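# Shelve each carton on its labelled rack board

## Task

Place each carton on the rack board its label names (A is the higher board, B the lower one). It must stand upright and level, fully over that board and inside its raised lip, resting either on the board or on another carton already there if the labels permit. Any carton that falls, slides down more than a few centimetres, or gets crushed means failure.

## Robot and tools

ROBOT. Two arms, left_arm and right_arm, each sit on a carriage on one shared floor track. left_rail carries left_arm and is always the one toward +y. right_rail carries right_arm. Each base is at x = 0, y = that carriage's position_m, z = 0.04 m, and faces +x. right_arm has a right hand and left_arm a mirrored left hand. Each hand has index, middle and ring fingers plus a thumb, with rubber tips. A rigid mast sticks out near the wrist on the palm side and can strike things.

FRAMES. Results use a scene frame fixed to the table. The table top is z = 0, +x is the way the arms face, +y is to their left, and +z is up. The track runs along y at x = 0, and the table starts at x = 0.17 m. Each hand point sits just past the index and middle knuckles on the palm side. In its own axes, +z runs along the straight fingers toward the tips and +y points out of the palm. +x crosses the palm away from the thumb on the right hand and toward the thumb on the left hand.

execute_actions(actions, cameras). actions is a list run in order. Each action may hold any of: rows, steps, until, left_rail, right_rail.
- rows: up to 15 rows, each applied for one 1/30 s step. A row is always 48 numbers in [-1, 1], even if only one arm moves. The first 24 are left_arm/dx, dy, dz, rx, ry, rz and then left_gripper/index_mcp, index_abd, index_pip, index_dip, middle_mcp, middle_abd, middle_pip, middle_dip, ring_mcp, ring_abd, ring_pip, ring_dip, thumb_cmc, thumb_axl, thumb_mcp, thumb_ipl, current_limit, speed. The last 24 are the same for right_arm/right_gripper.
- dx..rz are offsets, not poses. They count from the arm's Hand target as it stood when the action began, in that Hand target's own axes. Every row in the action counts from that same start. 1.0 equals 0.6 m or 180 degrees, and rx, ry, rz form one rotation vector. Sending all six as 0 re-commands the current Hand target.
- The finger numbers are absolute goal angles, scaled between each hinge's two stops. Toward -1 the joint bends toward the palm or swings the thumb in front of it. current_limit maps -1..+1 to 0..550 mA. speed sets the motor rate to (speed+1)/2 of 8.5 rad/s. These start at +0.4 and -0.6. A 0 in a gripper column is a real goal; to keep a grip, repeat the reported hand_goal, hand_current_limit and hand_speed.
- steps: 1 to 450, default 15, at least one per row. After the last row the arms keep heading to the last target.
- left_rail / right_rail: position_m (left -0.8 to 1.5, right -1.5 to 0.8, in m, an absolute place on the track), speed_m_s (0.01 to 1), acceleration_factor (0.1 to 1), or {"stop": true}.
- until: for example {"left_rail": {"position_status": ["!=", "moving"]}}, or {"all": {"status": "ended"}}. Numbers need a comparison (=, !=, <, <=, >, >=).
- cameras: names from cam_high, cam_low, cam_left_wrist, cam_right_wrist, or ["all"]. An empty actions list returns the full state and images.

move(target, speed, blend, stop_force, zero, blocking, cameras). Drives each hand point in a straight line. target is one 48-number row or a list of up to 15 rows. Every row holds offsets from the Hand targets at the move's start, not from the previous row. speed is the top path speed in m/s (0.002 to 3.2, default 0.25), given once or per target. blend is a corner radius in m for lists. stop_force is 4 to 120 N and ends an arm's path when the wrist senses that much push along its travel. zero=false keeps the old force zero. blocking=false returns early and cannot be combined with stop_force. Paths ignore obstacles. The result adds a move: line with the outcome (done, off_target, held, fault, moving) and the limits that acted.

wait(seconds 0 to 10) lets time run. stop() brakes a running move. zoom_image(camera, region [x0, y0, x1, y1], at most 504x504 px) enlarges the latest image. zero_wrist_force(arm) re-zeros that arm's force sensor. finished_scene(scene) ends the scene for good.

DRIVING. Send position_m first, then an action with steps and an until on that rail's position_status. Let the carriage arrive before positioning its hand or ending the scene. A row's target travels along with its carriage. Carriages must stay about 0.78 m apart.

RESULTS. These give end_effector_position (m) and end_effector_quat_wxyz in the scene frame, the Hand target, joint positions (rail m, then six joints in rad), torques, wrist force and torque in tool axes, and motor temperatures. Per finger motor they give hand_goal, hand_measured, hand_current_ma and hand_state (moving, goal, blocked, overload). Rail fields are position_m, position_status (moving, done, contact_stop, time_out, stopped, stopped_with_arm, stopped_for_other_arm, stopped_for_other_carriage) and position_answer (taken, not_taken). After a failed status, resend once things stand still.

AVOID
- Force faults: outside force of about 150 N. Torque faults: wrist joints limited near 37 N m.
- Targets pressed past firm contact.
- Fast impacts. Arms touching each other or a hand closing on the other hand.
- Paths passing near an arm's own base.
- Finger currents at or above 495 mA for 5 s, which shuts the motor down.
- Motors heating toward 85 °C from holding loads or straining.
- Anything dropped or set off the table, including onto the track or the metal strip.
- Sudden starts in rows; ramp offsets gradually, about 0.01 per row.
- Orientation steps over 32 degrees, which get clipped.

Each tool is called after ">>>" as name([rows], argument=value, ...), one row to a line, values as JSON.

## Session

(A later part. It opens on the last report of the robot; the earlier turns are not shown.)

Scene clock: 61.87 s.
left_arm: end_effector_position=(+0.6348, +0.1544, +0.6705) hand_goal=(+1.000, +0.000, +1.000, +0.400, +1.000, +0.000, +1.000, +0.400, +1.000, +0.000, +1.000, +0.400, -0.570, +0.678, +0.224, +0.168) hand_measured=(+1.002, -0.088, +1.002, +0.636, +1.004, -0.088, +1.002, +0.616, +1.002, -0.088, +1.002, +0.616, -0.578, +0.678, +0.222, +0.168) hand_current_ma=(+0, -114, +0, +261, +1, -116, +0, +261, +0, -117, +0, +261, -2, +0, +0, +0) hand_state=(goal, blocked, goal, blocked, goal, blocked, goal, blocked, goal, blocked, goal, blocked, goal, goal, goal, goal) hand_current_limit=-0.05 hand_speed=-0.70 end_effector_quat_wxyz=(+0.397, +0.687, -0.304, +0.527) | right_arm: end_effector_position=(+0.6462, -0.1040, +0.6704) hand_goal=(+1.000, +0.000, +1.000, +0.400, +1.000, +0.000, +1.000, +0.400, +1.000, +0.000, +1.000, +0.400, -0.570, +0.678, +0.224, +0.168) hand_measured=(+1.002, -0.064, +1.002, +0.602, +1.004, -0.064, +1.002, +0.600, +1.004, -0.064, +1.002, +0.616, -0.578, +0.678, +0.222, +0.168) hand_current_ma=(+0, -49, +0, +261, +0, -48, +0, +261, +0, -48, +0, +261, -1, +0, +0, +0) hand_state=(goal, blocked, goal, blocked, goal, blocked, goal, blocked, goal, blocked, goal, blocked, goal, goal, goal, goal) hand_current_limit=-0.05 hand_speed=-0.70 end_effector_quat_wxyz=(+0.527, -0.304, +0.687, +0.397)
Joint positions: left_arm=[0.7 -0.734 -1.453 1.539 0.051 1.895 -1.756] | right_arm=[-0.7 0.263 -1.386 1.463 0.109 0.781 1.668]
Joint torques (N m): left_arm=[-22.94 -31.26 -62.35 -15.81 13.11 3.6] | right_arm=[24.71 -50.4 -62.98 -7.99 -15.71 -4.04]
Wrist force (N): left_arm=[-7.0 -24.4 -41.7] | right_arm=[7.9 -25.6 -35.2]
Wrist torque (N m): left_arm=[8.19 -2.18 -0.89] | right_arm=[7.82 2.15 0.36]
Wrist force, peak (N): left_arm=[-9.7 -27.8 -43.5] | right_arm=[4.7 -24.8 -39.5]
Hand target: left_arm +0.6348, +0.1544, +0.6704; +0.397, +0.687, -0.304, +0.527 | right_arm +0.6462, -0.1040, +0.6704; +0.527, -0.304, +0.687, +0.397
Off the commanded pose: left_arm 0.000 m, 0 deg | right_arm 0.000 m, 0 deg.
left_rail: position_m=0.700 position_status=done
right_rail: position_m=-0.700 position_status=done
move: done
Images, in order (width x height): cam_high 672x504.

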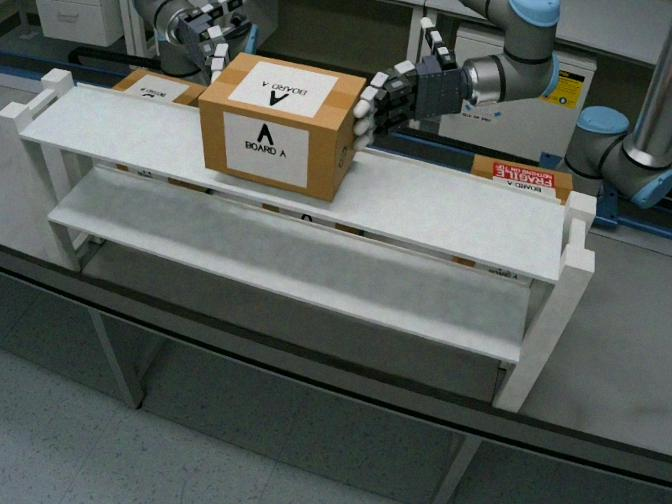

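>>> move(target=[-0.066549,-0.007969,0.004603,0,0,0,1,0,1,0.4,1,0,1,0.4,1,0,1,0.4,-0.571,0.678,0.2247,0.1676,-0.05,-0.7,0.066549,-0.007969,0.004603,0,0,0,1,0,1,0.4,1,0,1,0.4,1,0,1,0.4,-0.571,0.678,0.2247,0.1676,-0.05,-0.7], speed=0.01, stop_force=5, cameras=["cam_high"])

>>> zoom_image(camera="cam_high", region=[190, 60, 390, 240])

Scene clock: 67.57 s.
left_arm: end_effector_position=(+0.6310, +0.1544, +0.6409) hand_goal=(+1.000, +0.000, +1.000, +0.400, +1.000, +0.000, +1.000, +0.400, +1.000, +0.000, +1.000, +0.400, -0.570, +0.678, +0.224, +0.168) hand_measured=(+1.002, -0.076, +1.002, +0.636, +1.004, -0.078, +1.002, +0.616, +1.002, -0.078, +1.002, +0.618, -0.578, +0.678, +0.222, +0.168) hand_current_ma=(+0, -88, +0, +261, +1, -92, +0, +261, +0, -93, +0, +261, -2, +0, +0, +0) hand_state=(goal, blocked, goal, blocked, goal, blocked, goal, blocked, goal, blocked, goal, blocked, goal, goal, goal, goal) hand_current_limit=-0.05 hand_speed=-0.70 end_effector_quat_wxyz=(+0.397, +0.687, -0.304, +0.527) | right_arm: end_effector_position=(+0.6422, -0.1040, +0.6390) hand_goal=(+1.000, +0.000, +1.000, +0.400, +1.000, +0.000, +1.000, +0.400, +1.000, +0.000, +1.000, +0.400, -0.570, +0.678, +0.224, +0.168) hand_measured=(+1.002, -0.062, +1.002, +0.602, +1.004, -0.060, +1.002, +0.600, +1.004, -0.060, +1.002, +0.616, -0.578, +0.678, +0.222, +0.168) hand_current_ma=(+0, -46, +0, +261, +0, -44, +0, +261, +0, -44, +0, +261, -1, +0, +0, +0) hand_state=(goal, blocked, goal, blocked, goal, blocked, goal, blocked, goal, blocked, goal, blocked, goal, goal, goal, goal) hand_current_limit=-0.05 hand_speed=-0.70 end_effector_quat_wxyz=(+0.527, -0.304, +0.687, +0.397)
Joint positions: left_arm=[0.7 -0.738 -1.453 1.591 -0.001 1.892 -1.757] | right_arm=[-0.7 0.265 -1.387 1.519 0.053 0.782 1.668]
Joint torques (N m): left_arm=[-30.53 -39.9 -62.3 -4.41 10.8 -1.08] | right_arm=[39.05 -55.86 -59.79 -0.9 -7.15 3.15]
Wrist force (N): left_arm=[-5.2 -24.5 -43.5] | right_arm=[3.9 -26.4 -35.8]
Wrist torque (N m): left_arm=[8.39 -2.28 -0.46] | right_arm=[8.05 1.04 -0.35]
Wrist force, peak (N): left_arm=[-5.1 -24.5 -44.0] | right_arm=[4.1 -25.8 -37.7]
Hand target: left_arm +0.6311, +0.1544, +0.6409; +0.397, +0.687, -0.304, +0.527 (not the last commanded pose) | right_arm +0.6422, -0.1040, +0.6390; +0.527, -0.304, +0.687, +0.397 (not the last commanded pose)
Off the commanded pose: left_arm 0.011 m, 0 deg | right_arm 0.009 m, 0 deg.
left_rail: position_m=0.700 position_status=done
right_rail: position_m=-0.700 position_status=done
move: contact (left_arm, right_arm)
Images, in order (width x height): cam_high 672x504.

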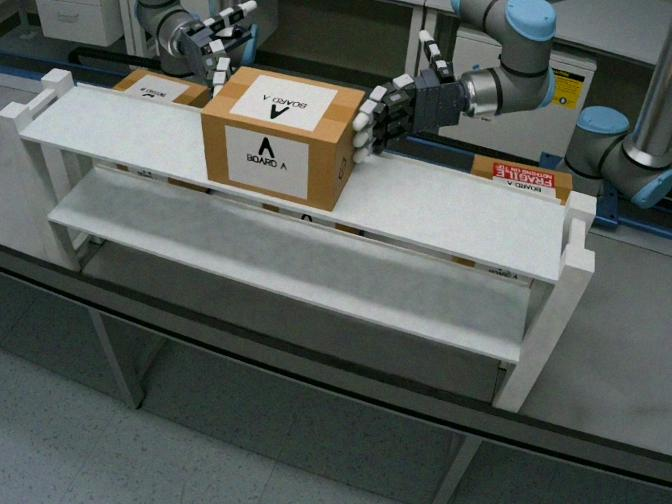

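Scaled by 2.520 from the camera's 672x504 image, which has a finer 960x720 frame.

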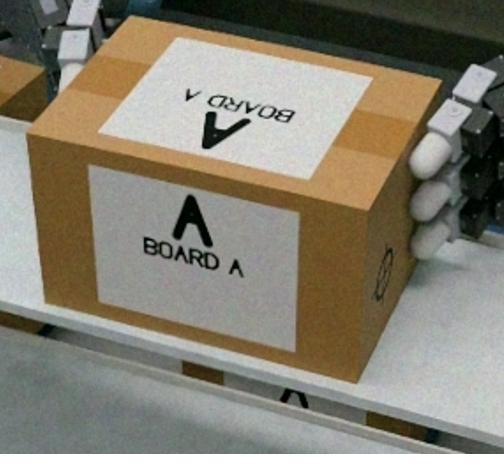

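>>> move([
  [-0.005634,-0.001307,0.000755,0,0,0,1,0,1,0.4,1,0,1,0.4,1,0,1,0.4,-0.571,0.678,0.2247,0.1676,-0.05,-0.7,0.005634,-0.001307,0.000755,0,0,0,1,0,1,0.4,1,0,1,0.4,1,0,1,0.4,-0.571,0.678,0.2247,0.1676,-0.05,-0.7],
  [-0.005634,-0.001307,0.000755,0,0,0,1,0,1,0.9,1,0,1,0.9,1,0,1,0.9,-0.571,0.678,0.2247,0.1676,-0.05,-0.7,0.005634,-0.001307,0.000755,0,0,0,1,0,1,0.9,1,0,1,0.9,1,0,1,0.9,-0.571,0.678,0.2247,0.1676,-0.05,-0.7],
  [-0.005634,-0.017977,-0.028115,0,0,0,1,0,1,0.9,1,0,1,0.9,1,0,1,0.9,-0.571,0.678,0.2247,0.1676,-0.05,-0.7,0.005634,-0.017977,-0.028115,0,0,0,1,0,1,0.9,1,0,1,0.9,1,0,1,0.9,-0.571,0.678,0.2247,0.1676,-0.05,-0.7],
  [-0.074642,0.205095,-0.156915,0,0,0,1,0,1,0.9,1,0,1,0.9,1,0,1,0.9,-0.571,0.678,0.2247,0.1676,-0.05,-0.7,0.074642,0.205095,-0.156915,0,0,0,1,0,1,0.9,1,0,1,0.9,1,0,1,0.9,-0.571,0.678,0.2247,0.1676,-0.05,-0.7],
], speed=[0.01,0.01,0.02,0.07], cameras=["all"])

Scene clock: 75.10 s.
left_arm: end_effector_position=(+0.4711, +0.1744, +0.6376) hand_goal=(+1.000, +0.000, +1.000, +0.900, +1.000, +0.000, +1.000, +0.900, +1.000, +0.000, +1.000, +0.900, -0.570, +0.678, +0.224, +0.168) hand_measured=(+1.000, -0.012, +1.000, +0.898, +1.000, -0.012, +1.000, +0.898, +1.000, -0.010, +1.000, +0.896, -0.578, +0.678, +0.222, +0.168) hand_current_ma=(+0, -4, +0, +0, +0, -3, +0, +0, +0, -3, +0, +0, -2, +0, +0, +0) hand_state=(goal, goal, goal, goal, goal, goal, goal, goal, goal, goal, goal, goal, goal, goal, goal, goal) hand_current_limit=-0.05 hand_speed=-0.70 end_effector_quat_wxyz=(+0.397, +0.687, -0.304, +0.527) | right_arm: end_effector_position=(+0.4823, -0.1239, +0.6357) hand_goal=(+1.000, +0.000, +1.000, +0.900, +1.000, +0.000, +1.000, +0.900, +1.000, +0.000, +1.000, +0.900, -0.570, +0.678, +0.224, +0.168) hand_measured=(+1.000, -0.012, +1.000, +0.896, +1.000, -0.012, +1.000, +0.898, +1.000, -0.010, +1.000, +0.898, -0.578, +0.678, +0.222, +0.168) hand_current_ma=(+0, -2, +0, +0, +0, -2, +0, +0, +0, -1, +0, +0, -1, +0, +0, +0) hand_state=(goal, goal, goal, goal, goal, goal, goal, goal, goal, goal, goal, goal, goal, goal, goal, goal) hand_current_limit=-0.05 hand_speed=-0.70 end_effector_quat_wxyz=(+0.527, -0.304, +0.687, +0.397)
Joint positions: left_arm=[0.7 -0.932 -1.71 1.851 -0.01 1.699 -1.783] | right_arm=[-0.7 0.31 -1.633 1.787 0.023 0.827 1.679]
Joint torques (N m): left_arm=[-20.28 -41.99 -34.8 2.12 -2.49 -2.66] | right_arm=[11.95 -47.01 -31.12 -2.9 3.11 4.01]
Wrist force (N): left_arm=[-2.1 0.9 -0.7] | right_arm=[1.4 3.1 1.3]
Wrist torque (N m): left_arm=[0.31 0.21 -0.22] | right_arm=[0.18 -0.49 -0.06]
Wrist force, peak (N): left_arm=[-1.1 -22.5 -47.1] | right_arm=[0.3 -25.8 -39.1]
Hand target: left_arm +0.4710, +0.1743, +0.6376; +0.397, +0.687, -0.304, +0.527 | right_arm +0.4822, -0.1239, +0.6357; +0.527, -0.304, +0.687, +0.397
Off the commanded pose: left_arm 0.000 m, 0 deg | right_arm 0.000 m, 0 deg.
left_rail: position_m=0.700 position_status=done
right_rail: position_m=-0.700 position_status=done
move: done

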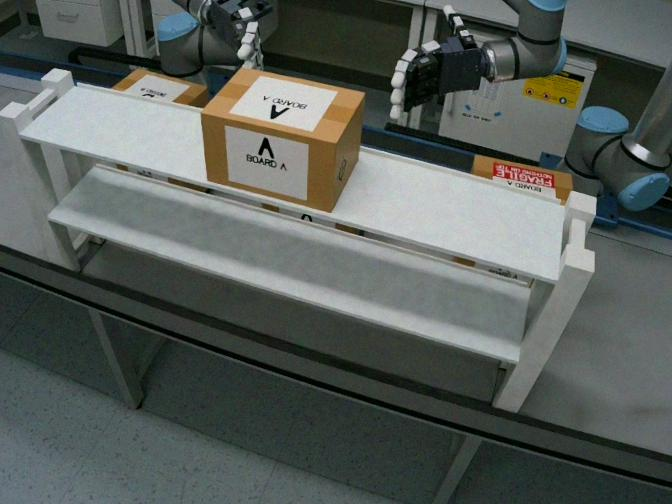

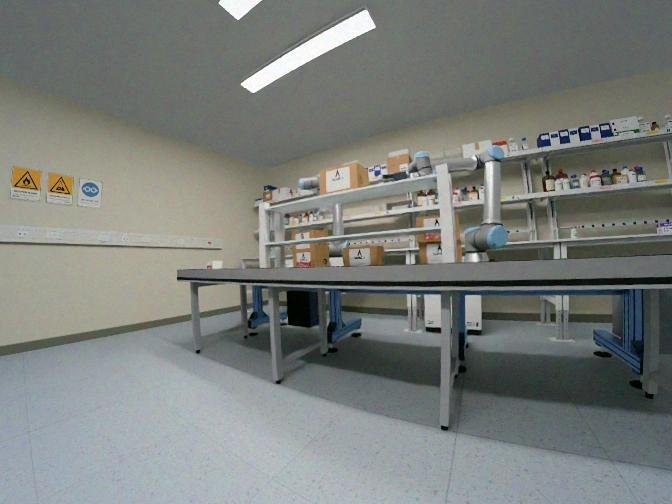

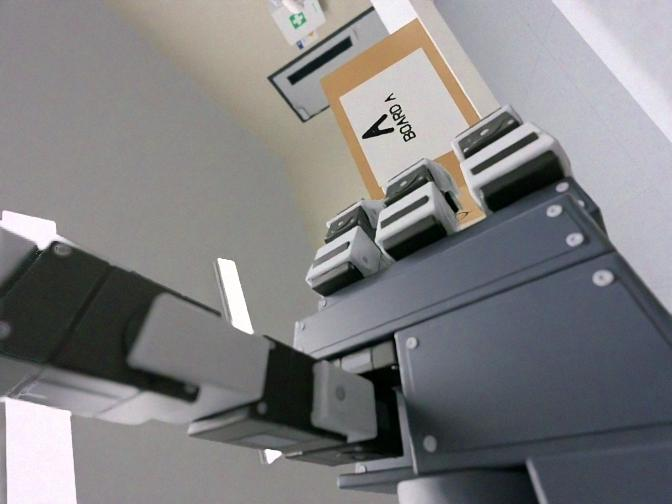

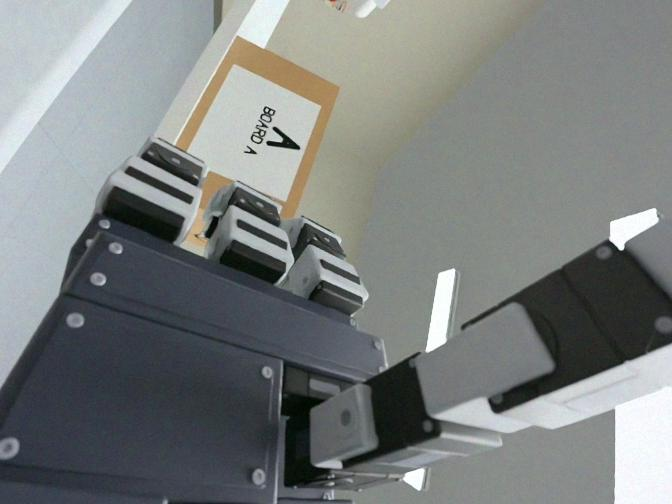

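>>> execute_actions([
  {"left_rail":{"position_m":0.65,"speed_m_s":0.3},"right_rail":{"position_m":-1.0,"speed_m_s":0.3},"steps":120,"until":{"all":{"status":"ended"}}},
])

Scene clock: 80.37 s.
left_arm: end_effector_position=(+0.4710, +0.1364, +0.6376) hand_goal=(+1.000, +0.000, +1.000, +0.900, +1.000, +0.000, +1.000, +0.900, +1.000, +0.000, +1.000, +0.900, -0.570, +0.678, +0.224, +0.168) hand_measured=(+1.000, -0.012, +1.000, +0.898, +1.000, -0.012, +1.000, +0.898, +1.000, -0.010, +1.000, +0.896, -0.578, +0.678, +0.222, +0.168) hand_current_ma=(+0, -4, +0, +0, +0, -3, +0, +0, +0, -3, +0, +0, -2, +0, +0, +0) hand_state=(goal, goal, goal, goal, goal, goal, goal, goal, goal, goal, goal, goal, goal, goal, goal, goal) hand_current_limit=-0.05 hand_speed=-0.70 end_effector_quat_wxyz=(+0.397, +0.687, -0.304, +0.527) | right_arm: end_effector_position=(+0.4822, -0.4239, +0.6357) hand_goal=(+1.000, +0.000, +1.000, +0.900, +1.000, +0.000, +1.000, +0.900, +1.000, +0.000, +1.000, +0.900, -0.570, +0.678, +0.224, +0.168) hand_measured=(+1.000, -0.012, +1.000, +0.896, +1.000, -0.012, +1.000, +0.898, +1.000, -0.010, +1.000, +0.898, -0.578, +0.678, +0.222, +0.168) hand_current_ma=(+0, -2, +0, +0, +0, -2, +0, +0, +0, -1, +0, +0, -1, +0, +0, +0) hand_state=(goal, goal, goal, goal, goal, goal, goal, goal, goal, goal, goal, goal, goal, goal, goal, goal) hand_current_limit=-0.05 hand_speed=-0.70 end_effector_quat_wxyz=(+0.527, -0.304, +0.687, +0.397)
Joint positions: left_arm=[0.662 -0.932 -1.71 1.851 -0.01 1.699 -1.783] | right_arm=[-1 0.31 -1.633 1.787 0.023 0.827 1.679]
Joint torques (N m): left_arm=[14.09 -17.76 -44.42 -1.97 -0.97 -2.86] | right_arm=[-4.2 -42.83 -35.38 -1.55 2.59 4]
Wrist force (N): left_arm=[-2.3 1.1 -0.4] | right_arm=[1.0 2.9 1.5]
Wrist torque (N m): left_arm=[0.32 0.24 -0.24] | right_arm=[0.14 -0.45 -0.09]
Wrist force, peak (N): left_arm=[-2.3 2.5 2.0] | right_arm=[1.3 4.6 2.6]
Hand target: left_arm +0.4710, +0.1364, +0.6376; +0.397, +0.687, -0.304, +0.527 | right_arm +0.4822, -0.4239, +0.6357; +0.527, -0.304, +0.687, +0.397
Off the commanded pose: left_arm 0.000 m, 0 deg | right_arm 0.000 m, 0 deg.
left_rail: position_m=0.662 speed_m_s=0.30 position_status=stopped_for_other_arm position_answer=taken
right_rail: position_m=-1.000 speed_m_s=0.30 position_status=done

>>> move([
  [-0.310909,0.143441,-0.14055,0,0,0,1,0,1,0.7,1,0,1,0.7,1,0,1,0.7,-0.571,0.678,0.2247,0.1676,-0.05,-0.7,0.315654,0.375436,0.225854,0,0,0,1,0,1,0.7,1,0,1,0.7,1,0,1,0.7,-0.571,0.678,0.2247,0.1676,-0.05,-0.7],
  [-0.788376,0.032661,-0.076573,0,0,0,1,0,1,0.7,1,0,1,0.7,1,0,1,0.7,-0.571,0.678,0.2247,0.1676,-0.05,-0.7,0.790062,0.265366,0.289421,0,0,0,1,0,1,0.7,1,0,1,0.7,1,0,1,0.7,-0.571,0.678,0.2247,0.1676,-0.05,-0.7],
], speed=0.2, blend=[0.05,0], cameras=["cam_high","cam_left_wrist","cam_right_wrist"])

Scene clock: 94.00 s.
left_arm: end_effector_position=(+0.3095, +0.1662, +0.2330) hand_goal=(+1.000, +0.000, +1.000, +0.700, +1.000, +0.000, +1.000, +0.700, +1.000, +0.000, +1.000, +0.700, -0.570, +0.678, +0.224, +0.168) hand_measured=(+1.000, -0.012, +1.000, +0.702, +1.000, -0.012, +1.000, +0.702, +1.000, -0.010, +1.000, +0.704, -0.578, +0.678, +0.222, +0.168) hand_current_ma=(+0, -3, +0, +0, +0, -3, +0, +0, +0, -2, +0, +0, -2, +0, +0, +0) hand_state=(goal, goal, goal, goal, goal, goal, goal, goal, goal, goal, goal, goal, goal, goal, goal, goal) hand_current_limit=-0.05 hand_speed=-0.70 end_effector_quat_wxyz=(+0.397, +0.687, -0.304, +0.527) | right_arm: end_effector_position=(+0.3099, -0.1940, +0.2799) hand_goal=(+1.000, +0.000, +1.000, +0.700, +1.000, +0.000, +1.000, +0.700, +1.000, +0.000, +1.000, +0.700, -0.570, +0.678, +0.224, +0.168) hand_measured=(+1.000, -0.008, +1.000, +0.704, +1.000, -0.010, +1.000, +0.702, +1.000, -0.008, +1.000, +0.702, -0.580, +0.678, +0.222, +0.168) hand_current_ma=(+0, -1, +0, +0, +0, -1, +0, +0, +0, -1, +0, +0, -2, +0, +0, +0) hand_state=(goal, goal, goal, goal, goal, goal, goal, goal, goal, goal, goal, goal, goal, goal, goal, goal) hand_current_limit=-0.05 hand_speed=-0.70 end_effector_quat_wxyz=(+0.528, -0.304, +0.687, +0.397)
Joint positions: left_arm=[0.662 -1.274 -1.528 2.559 -0.898 1.361 -1.828] | right_arm=[-1 0.844 -1.239 2.041 -0.67 1.355 1.771]
Joint torques (N m): left_arm=[13.41 -11.41 -15.81 -5.7 1.12 1.9] | right_arm=[-1.32 -52.75 -30.53 -1.37 0.14 0.14]
Wrist force (N): left_arm=[-2.4 0.6 -0.6] | right_arm=[1.3 3.7 1.7]
Wrist torque (N m): left_arm=[0.27 0.24 -0.23] | right_arm=[0.22 -0.44 -0.02]
Wrist force, peak (N): left_arm=[-4.0 0.3 -0.4] | right_arm=[7.2 3.0 1.8]
Hand target: left_arm +0.3095, +0.1662, +0.2330; +0.397, +0.687, -0.304, +0.527 (not the last commanded pose) | right_arm +0.3099, -0.1940, +0.2799; +0.528, -0.304, +0.687, +0.397 (not the last commanded pose)
Off the commanded pose: left_arm 0.042 m, 0 deg | right_arm 0.089 m, 0 deg.
FORCE FAULT: contact force on the right arm reached its limit, and that arm stopped for 10 seconds. The contact can be on any part of that arm, not only on its tool. That arm's remaining commands of this call were not run. That arm's target is now where it stood when the stop ended, not its last command. That arm accepts commands again.
left_rail: position_m=0.662 speed_m_s=0.30 position_status=stopped_for_other_arm position_answer=taken
right_rail: position_m=-1.000 speed_m_s=0.30 position_status=done
move: fault (right_arm), off_target (left_arm; braked at the fault stop of right_arm); path passed 1 of 2 targets
Images, in order (width x height): cam_high 672x504, cam_left_wrist 672x504, cam_right_wrist 672x504.

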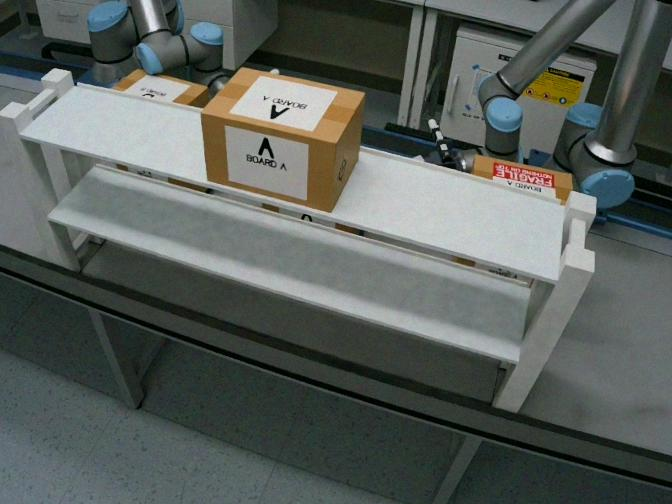

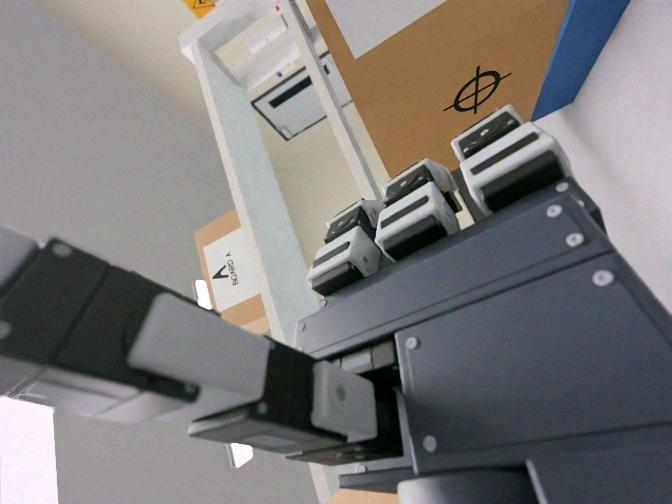

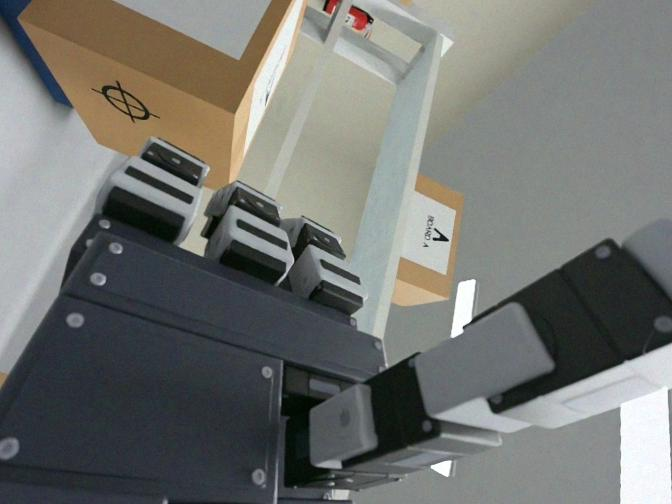

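>>> zoom_image(camera="cam_high", region=[60, 0, 310, 200])

Scaled by 2.016 from the camera's 672x504 image, which has a finer 960x720 frame.

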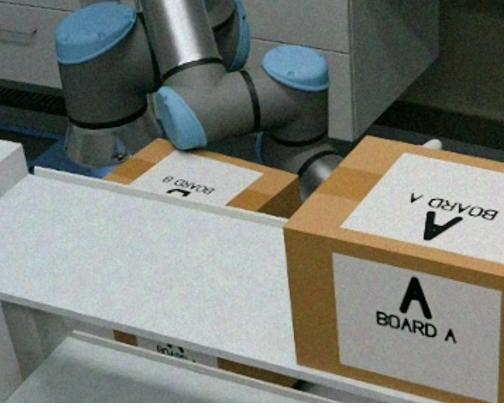

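>>> move([
  [0,0,0,0,0,0,1,0,1,0.7,1,0,1,0.7,1,0,1,0.7,-0.571,0.678,0.2247,0.1676,-0.05,-0.7,-0.32196,0.0747,-0.04314,0,0,0,1,0,1,0.7,1,0,1,0.7,1,0,1,0.7,-0.571,0.678,0.2247,0.1676,-0.05,-0.7],
  [0,0,0,0,0,0,1,0,1,0.7,1,0,1,0.7,1,0,1,0.7,-0.571,0.678,0.2247,0.1676,-0.05,-0.7,-0.32196,-0.216955,-0.548295,0,0,0,1,0,1,0.7,1,0,1,0.7,1,0,1,0.7,-0.571,0.678,0.2247,0.1676,-0.05,-0.7],
], speed=[0.1,0.2], blend=[0.03,0], cameras=["all"])

Scene clock: 100.30 s.
left_arm: end_effector_position=(+0.3095, +0.1662, +0.2330) hand_goal=(+1.000, +0.000, +1.000, +0.700, +1.000, +0.000, +1.000, +0.700, +1.000, +0.000, +1.000, +0.700, -0.570, +0.678, +0.224, +0.168) hand_measured=(+1.000, -0.012, +1.000, +0.702, +1.000, -0.012, +1.000, +0.702, +1.000, -0.010, +1.000, +0.704, -0.578, +0.678, +0.222, +0.168) hand_current_ma=(+0, -3, +0, +0, +0, -3, +0, +0, +0, -2, +0, +0, -2, +0, +0, +0) hand_state=(goal, goal, goal, goal, goal, goal, goal, goal, goal, goal, goal, goal, goal, goal, goal, goal) hand_current_limit=-0.05 hand_speed=-0.70 end_effector_quat_wxyz=(+0.397, +0.687, -0.304, +0.527) | right_arm: end_effector_position=(+0.3097, -0.5442, +0.4794) hand_goal=(+1.000, +0.000, +1.000, +0.700, +1.000, +0.000, +1.000, +0.700, +1.000, +0.000, +1.000, +0.700, -0.570, +0.678, +0.224, +0.168) hand_measured=(+1.000, -0.008, +1.000, +0.704, +1.000, -0.010, +1.000, +0.702, +1.000, -0.008, +1.000, +0.702, -0.580, +0.678, +0.222, +0.168) hand_current_ma=(+0, -1, +0, +0, +0, -1, +0, +0, +0, -1, +0, +0, -2, +0, +0, +0) hand_state=(goal, goal, goal, goal, goal, goal, goal, goal, goal, goal, goal, goal, goal, goal, goal, goal) hand_current_limit=-0.05 hand_speed=-0.70 end_effector_quat_wxyz=(+0.528, -0.304, +0.687, +0.397)
Joint positions: left_arm=[0.662 -1.274 -1.528 2.559 -0.898 1.361 -1.828] | right_arm=[-1 0.097 -1.965 2.321 -0.133 0.618 1.616]
Joint torques (N m): left_arm=[13.51 -11.34 -15.43 -5.72 1.18 2.16] | right_arm=[-12.89 -18.18 -29.45 1.77 -3.4 -3.63]
Wrist force (N): left_arm=[-2.3 0.7 -0.4] | right_arm=[0.9 3.3 1.2]
Wrist torque (N m): left_arm=[0.27 0.24 -0.23] | right_arm=[0.20 -0.39 0.08]
Wrist force, peak (N): left_arm=[-2.9 0.8 -0.6] | right_arm=[1.4 3.9 2.4]
Hand target: left_arm +0.3095, +0.1662, +0.2330; +0.397, +0.687, -0.304, +0.527 | right_arm +0.3097, -0.5442, +0.4794; +0.528, -0.304, +0.687, +0.397
Off the commanded pose: left_arm 0.000 m, 0 deg | right_arm 0.000 m, 0 deg.
left_rail: position_m=0.662 speed_m_s=0.30 position_status=stopped_for_other_arm position_answer=taken
right_rail: position_m=-1.000 speed_m_s=0.30 position_status=done
move: done

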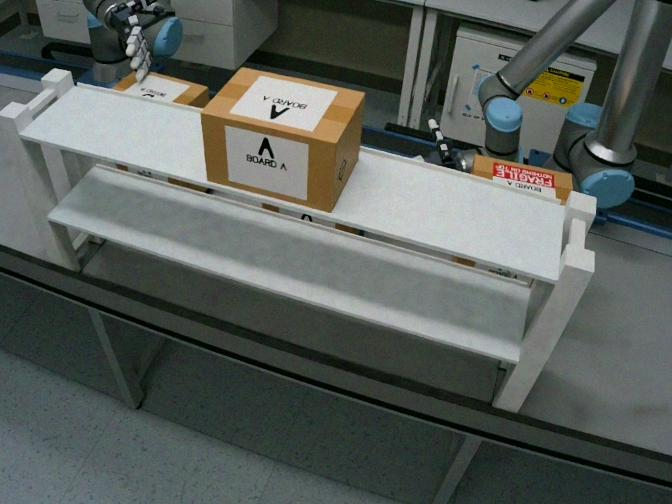

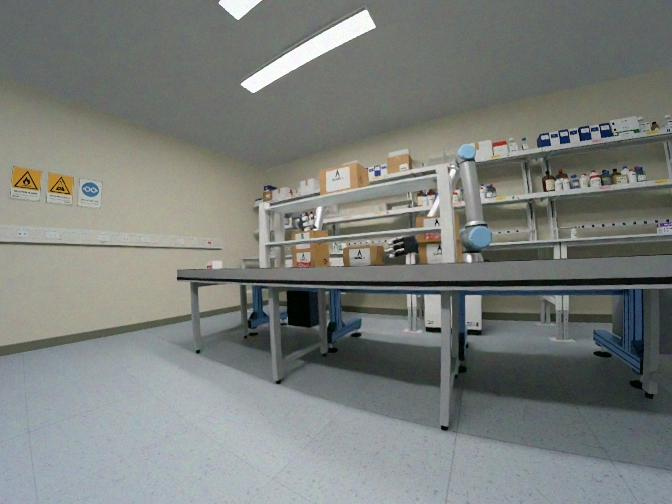

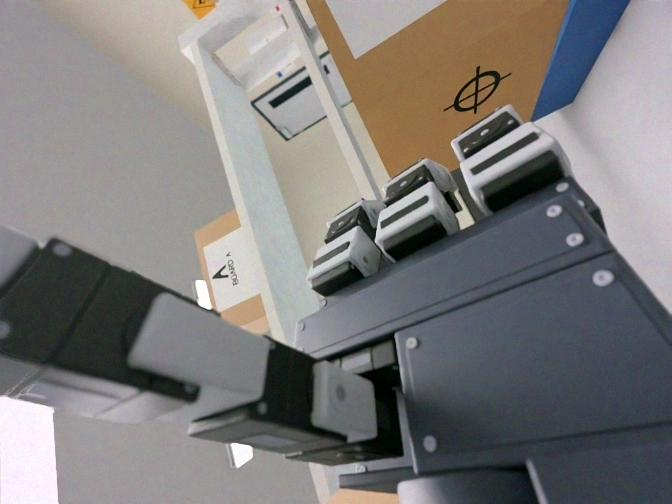

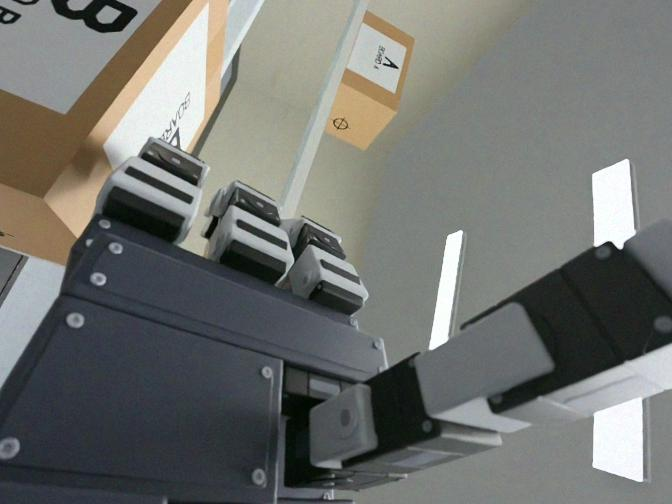

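>>> execute_actions([
  {"right_rail":{"position_m":-0.65},"steps":120,"until":{"right_rail":{"position_status":["!=","moving"]}}},
])

>>> move(target=[-0.067612,-0.015687,0.009059,0,0,0,1,0,1,0.7,1,0,1,0.7,1,0,1,0.7,-0.571,0.678,0.2247,0.1676,-0.05,-0.7,0.463622,-0.107568,0.062122,0,0,0,1,0,1,0.7,1,0,1,0.7,1,0,1,0.7,-0.571,0.678,0.2247,0.1676,-0.05,-0.7], speed=0.15, cameras=["cam_high","cam_left_wrist","cam_right_wrist"])

Scene clock: 103.03 s.
left_arm: end_effector_position=(+0.3095, +0.1662, +0.2330) hand_goal=(+1.000, +0.000, +1.000, +0.700, +1.000, +0.000, +1.000, +0.700, +1.000, +0.000, +1.000, +0.700, -0.570, +0.678, +0.224, +0.168) hand_measured=(+1.000, -0.012, +1.000, +0.702, +1.000, -0.012, +1.000, +0.702, +1.000, -0.010, +1.000, +0.704, -0.578, +0.678, +0.222, +0.168) hand_current_ma=(+0, -3, +0, +0, +0, -3, +0, +0, +0, -2, +0, +0, -2, +0, +0, +0) hand_state=(goal, goal, goal, goal, goal, goal, goal, goal, goal, goal, goal, goal, goal, goal, goal, goal) hand_current_limit=-0.05 hand_speed=-0.70 end_effector_quat_wxyz=(+0.397, +0.687, -0.304, +0.527) | right_arm: end_effector_position=(+0.3097, -0.1942, +0.4794) hand_goal=(+1.000, +0.000, +1.000, +0.700, +1.000, +0.000, +1.000, +0.700, +1.000, +0.000, +1.000, +0.700, -0.570, +0.678, +0.224, +0.168) hand_measured=(+1.000, -0.008, +1.000, +0.704, +1.000, -0.010, +1.000, +0.702, +1.000, -0.008, +1.000, +0.702, -0.580, +0.678, +0.222, +0.168) hand_current_ma=(+0, -1, +0, +0, +0, -1, +0, +0, +0, -1, +0, +0, -2, +0, +0, +0) hand_state=(goal, goal, goal, goal, goal, goal, goal, goal, goal, goal, goal, goal, goal, goal, goal, goal) hand_current_limit=-0.05 hand_speed=-0.70 end_effector_quat_wxyz=(+0.528, -0.304, +0.687, +0.397)
Joint positions: left_arm=[0.662 -1.274 -1.528 2.559 -0.898 1.361 -1.828] | right_arm=[-0.65 0.097 -1.965 2.321 -0.133 0.618 1.616]
Joint torques (N m): left_arm=[13.51 -11.71 -15.71 -5.51 1.42 1.86] | right_arm=[-11.68 -11.02 -32.54 0.6 -2.68 -3.5]
Wrist force (N): left_arm=[-2.7 0.7 -0.4] | right_arm=[1.0 3.1 1.5]
Wrist torque (N m): left_arm=[0.26 0.28 -0.26] | right_arm=[0.14 -0.41 0.09]
Wrist force, peak (N): left_arm=[-2.8 0.7 -0.9] | right_arm=[1.2 4.6 2.8]
Hand target: left_arm +0.3095, +0.1662, +0.2330; +0.397, +0.687, -0.304, +0.527 | right_arm +0.3097, -0.1942, +0.4794; +0.528, -0.304, +0.687, +0.397
Off the commanded pose: left_arm 0.000 m, 0 deg | right_arm 0.000 m, 0 deg.
left_rail: position_m=0.662 speed_m_s=0.30 position_status=stopped_for_other_arm position_answer=taken
right_rail: position_m=-0.650 speed_m_s=0.30 position_status=done

Scene clock: 105.57 s.
left_arm: end_effector_position=(+0.3095, +0.1661, +0.1910) hand_goal=(+1.000, +0.000, +1.000, +0.700, +1.000, +0.000, +1.000, +0.700, +1.000, +0.000, +1.000, +0.700, -0.570, +0.678, +0.224, +0.168) hand_measured=(+1.000, -0.012, +1.000, +0.702, +1.000, -0.012, +1.000, +0.702, +1.000, -0.010, +1.000, +0.704, -0.578, +0.678, +0.222, +0.168) hand_current_ma=(+0, -3, +0, +0, +0, -3, +0, +0, +0, -2, +0, +0, -2, +0, +0, +0) hand_state=(goal, goal, goal, goal, goal, goal, goal, goal, goal, goal, goal, goal, goal, goal, goal, goal) hand_current_limit=-0.05 hand_speed=-0.70 end_effector_quat_wxyz=(+0.397, +0.687, -0.304, +0.527) | right_arm: end_effector_position=(+0.3098, -0.1939, +0.1915) hand_goal=(+1.000, +0.000, +1.000, +0.700, +1.000, +0.000, +1.000, +0.700, +1.000, +0.000, +1.000, +0.700, -0.570, +0.678, +0.224, +0.168) hand_measured=(+1.000, -0.008, +1.000, +0.704, +1.000, -0.010, +1.000, +0.702, +1.000, -0.008, +1.000, +0.702, -0.580, +0.678, +0.222, +0.168) hand_current_ma=(+0, -1, +0, +0, +0, -1, +0, +0, +0, -1, +0, +0, -2, +0, +0, +0) hand_state=(goal, goal, goal, goal, goal, goal, goal, goal, goal, goal, goal, goal, goal, goal, goal, goal) hand_current_limit=-0.05 hand_speed=-0.70 end_effector_quat_wxyz=(+0.528, -0.304, +0.687, +0.397)
Joint positions: left_arm=[0.662 -1.274 -1.415 2.581 -1.033 1.36 -1.828] | right_arm=[-0.65 0.098 -1.434 2.615 -0.958 0.619 1.617]
Joint torques (N m): left_arm=[-18.17 -14.59 -10.71 -5.61 -0.89 -2] | right_arm=[12.83 -15.15 -5.82 -2.44 2.1 3.36]
Wrist force (N): left_arm=[-2.1 0.5 -0.8] | right_arm=[1.5 2.6 1.4]
Wrist torque (N m): left_arm=[0.28 0.20 -0.22] | right_arm=[0.09 -0.48 0.14]
Wrist force, peak (N): left_arm=[-2.7 0.7 -1.0] | right_arm=[1.2 4.9 1.2]
Hand target: left_arm +0.3095, +0.1661, +0.1910; +0.397, +0.687, -0.304, +0.527 | right_arm +0.3098, -0.1939, +0.1915; +0.528, -0.304, +0.687, +0.397
Off the commanded pose: left_arm 0.000 m, 0 deg | right_arm 0.000 m, 0 deg.
left_rail: position_m=0.662 speed_m_s=0.30 position_status=stopped_for_other_arm position_answer=taken
right_rail: position_m=-0.650 speed_m_s=0.30 position_status=done
move: done
Images, in order (width x height): cam_high 672x504, cam_left_wrist 672x504, cam_right_wrist 672x504.

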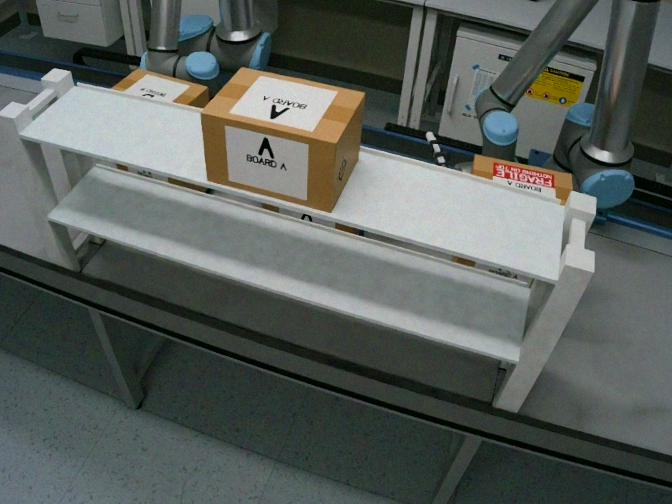

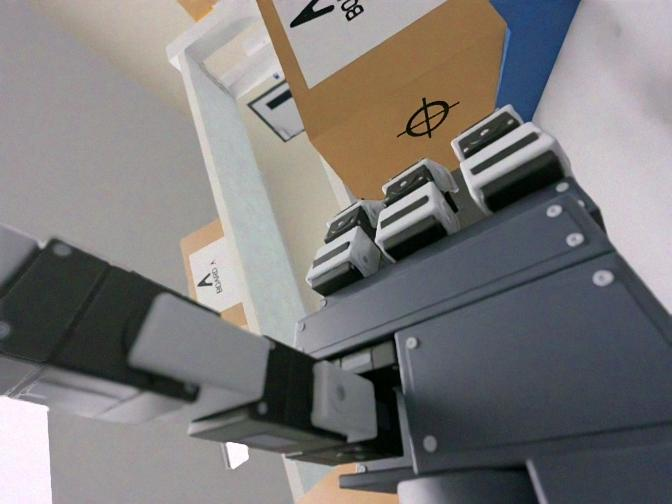

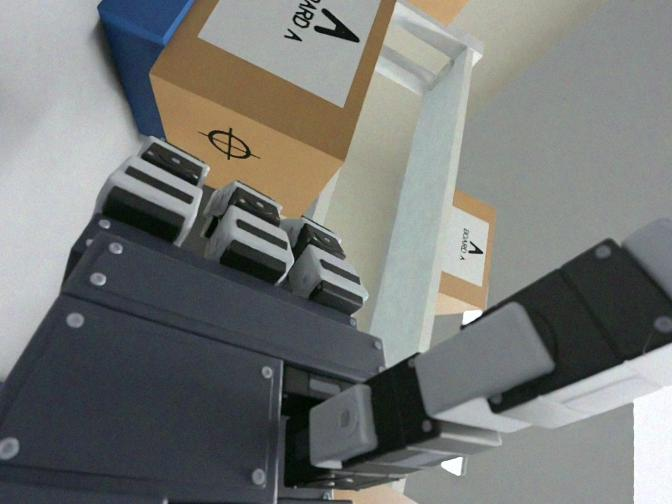

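>>> zoom_image(camera="cam_left_wrist", region=[250, 0, 602, 240])

>>> zoom_image(camera="cam_right_wrist", region=[70, 0, 422, 240])

Scaled by 1.432 from the camera's 672x504 image, which has a finer 960x720 frame.

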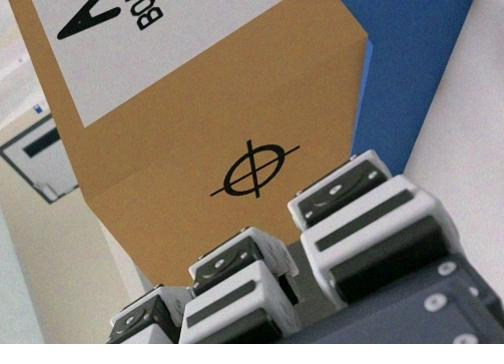

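Scaled by 1.432 from the camera's 672x504 image, which has a finer 960x720 frame.

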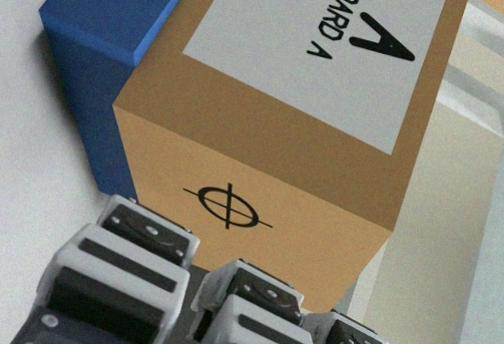

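>>> move(target=[0.009774,0.001291,0.010801,0,0,0,1,0,1,0.7,1,0,1,0.7,1,0,1,0.7,-0.571,0.678,0.2247,0.1676,-0.05,-0.7,-0.011931,-0.01568,-0.002494,0,0,0,1,0,1,0.7,1,0,1,0.7,1,0,1,0.7,-0.571,0.678,0.2247,0.1676,-0.05,-0.7], speed=0.05)

>>> move(target=[0,0.058331,0.101031,0,0,0,1,0,1,0.7,1,0,1,0.7,1,0,1,0.7,-0.571,0.678,0.2247,0.1676,-0.05,-0.7,0,0.058331,0.101031,0,0,0,1,0,1,0.7,1,0,1,0.7,1,0,1,0.7,-0.571,0.678,0.2247,0.1676,-0.05,-0.7], speed=0.018, stop_force=5, cameras=["cam_left_wrist","cam_right_wrist"])

Scene clock: 110.53 s.
left_arm: end_effector_position=(+0.3135, +0.1602, +0.1960) hand_goal=(+1.000, +0.000, +1.000, +0.700, +1.000, +0.000, +1.000, +0.700, +1.000, +0.000, +1.000, +0.700, -0.570, +0.678, +0.224, +0.168) hand_measured=(+1.000, -0.012, +1.000, +0.702, +1.000, -0.012, +1.000, +0.702, +1.000, -0.010, +1.000, +0.704, -0.578, +0.678, +0.222, +0.168) hand_current_ma=(+0, -3, +0, +0, +0, -3, +0, +0, +0, -2, +0, +0, -2, +0, +0, +0) hand_state=(goal, goal, goal, goal, goal, goal, goal, goal, goal, goal, goal, goal, goal, goal, goal, goal) hand_current_limit=-0.05 hand_speed=-0.70 end_effector_quat_wxyz=(+0.397, +0.687, -0.304, +0.527) | right_arm: end_effector_position=(+0.3187, -0.1998, +0.1964) hand_goal=(+1.000, +0.000, +1.000, +0.700, +1.000, +0.000, +1.000, +0.700, +1.000, +0.000, +1.000, +0.700, -0.570, +0.678, +0.224, +0.168) hand_measured=(+1.000, -0.008, +1.000, +0.704, +1.000, -0.010, +1.000, +0.702, +1.000, -0.008, +1.000, +0.702, -0.580, +0.678, +0.222, +0.168) hand_current_ma=(+0, -1, +0, +0, +0, -1, +0, +0, +0, -1, +0, +0, -2, +0, +0, +0) hand_state=(goal, goal, goal, goal, goal, goal, goal, goal, goal, goal, goal, goal, goal, goal, goal, goal) hand_current_limit=-0.05 hand_speed=-0.70 end_effector_quat_wxyz=(+0.528, -0.304, +0.687, +0.397)
Joint positions: left_arm=[0.662 -1.267 -1.419 2.565 -1.013 1.367 -1.827] | right_arm=[-0.65 0.074 -1.442 2.604 -0.932 0.595 1.607]
Joint torques (N m): left_arm=[15.39 -41.57 -25.36 1.64 1.25 2.21] | right_arm=[-13.66 -37.89 -27.16 1.97 -3.55 -3.6]
Wrist force (N): left_arm=[-2.2 0.3 -0.5] | right_arm=[1.2 3.3 1.0]
Wrist torque (N m): left_arm=[0.21 0.22 -0.22] | right_arm=[0.20 -0.42 0.13]
Wrist force, peak (N): left_arm=[-2.7 0.4 -1.3] | right_arm=[1.4 3.9 1.3]
Hand target: left_arm +0.3135, +0.1601, +0.1960; +0.397, +0.687, -0.304, +0.527 | right_arm +0.3188, -0.1999, +0.1964; +0.528, -0.304, +0.687, +0.397
Off the commanded pose: left_arm 0.000 m, 0 deg | right_arm 0.000 m, 0 deg.
left_rail: position_m=0.662 speed_m_s=0.30 position_status=stopped_for_other_arm position_answer=taken
right_rail: position_m=-0.650 speed_m_s=0.30 position_status=done
move: done

Scene clock: 114.43 s.
left_arm: end_effector_position=(+0.3135, +0.1107, +0.1960) hand_goal=(+1.000, +0.000, +1.000, +0.700, +1.000, +0.000, +1.000, +0.700, +1.000, +0.000, +1.000, +0.700, -0.570, +0.678, +0.224, +0.168) hand_measured=(+1.000, -0.010, +1.000, +0.716, +1.000, -0.010, +1.000, +0.702, +1.000, -0.010, +1.000, +0.704, -0.578, +0.678, +0.222, +0.168) hand_current_ma=(+0, -2, +0, +7, +0, -2, +0, +0, +0, -2, +0, +0, -2, +0, +0, +0) hand_state=(goal, goal, goal, goal, goal, goal, goal, goal, goal, goal, goal, goal, goal, goal, goal, goal) hand_current_limit=-0.05 hand_speed=-0.70 end_effector_quat_wxyz=(+0.397, +0.687, -0.304, +0.527) | right_arm: end_effector_position=(+0.3188, -0.1501, +0.1965) hand_goal=(+1.000, +0.000, +1.000, +0.700, +1.000, +0.000, +1.000, +0.700, +1.000, +0.000, +1.000, +0.700, -0.570, +0.678, +0.224, +0.168) hand_measured=(+1.000, -0.008, +1.000, +0.704, +1.000, -0.008, +1.000, +0.702, +1.000, -0.006, +1.000, +0.702, -0.580, +0.678, +0.222, +0.168) hand_current_ma=(+0, -1, +0, +0, +0, -1, +0, +0, +0, -1, +0, +0, -2, +0, +0, +0) hand_state=(goal, goal, goal, goal, goal, goal, goal, goal, goal, goal, goal, goal, goal, goal, goal, goal) hand_current_limit=-0.05 hand_speed=-0.70 end_effector_quat_wxyz=(+0.528, -0.304, +0.687, +0.397)
Joint positions: left_arm=[0.662 -1.309 -1.371 2.495 -0.99 1.326 -1.833] | right_arm=[-0.65 0.239 -1.406 2.549 -0.956 0.757 1.662]
Joint torques (N m): left_arm=[13.42 -46.83 -13.05 -5.79 1.36 1.96] | right_arm=[-14.33 -42.28 -7.78 1.16 -1.9 -3.15]
Wrist force (N): left_arm=[-2.6 -0.1 -1.1] | right_arm=[1.4 3.3 1.3]
Wrist torque (N m): left_arm=[0.37 0.25 -0.27] | right_arm=[0.17 -0.47 -0.05]
Wrist force, peak (N): left_arm=[-2.2 -1.1 -7.5] | right_arm=[1.2 2.5 -4.8]
Hand target: left_arm +0.3135, +0.1107, +0.1960; +0.397, +0.687, -0.304, +0.527 (not the last commanded pose) | right_arm +0.3188, -0.1501, +0.1965; +0.528, -0.304, +0.687, +0.397 (not the last commanded pose)
Off the commanded pose: left_arm 0.020 m, 0 deg | right_arm 0.020 m, 0 deg.
left_rail: position_m=0.662 speed_m_s=0.30 position_status=stopped_for_other_arm position_answer=taken
right_rail: position_m=-0.650 speed_m_s=0.30 position_status=done
move: contact (left_arm, right_arm)
Images, in order (width x height): cam_left_wrist 672x504, cam_right_wrist 672x504.

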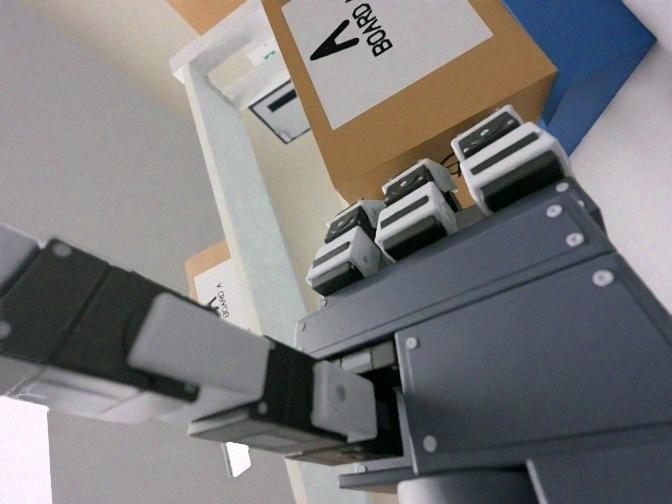

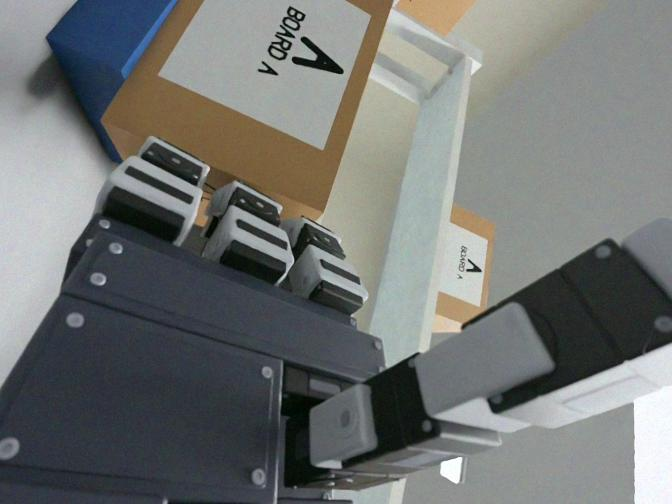

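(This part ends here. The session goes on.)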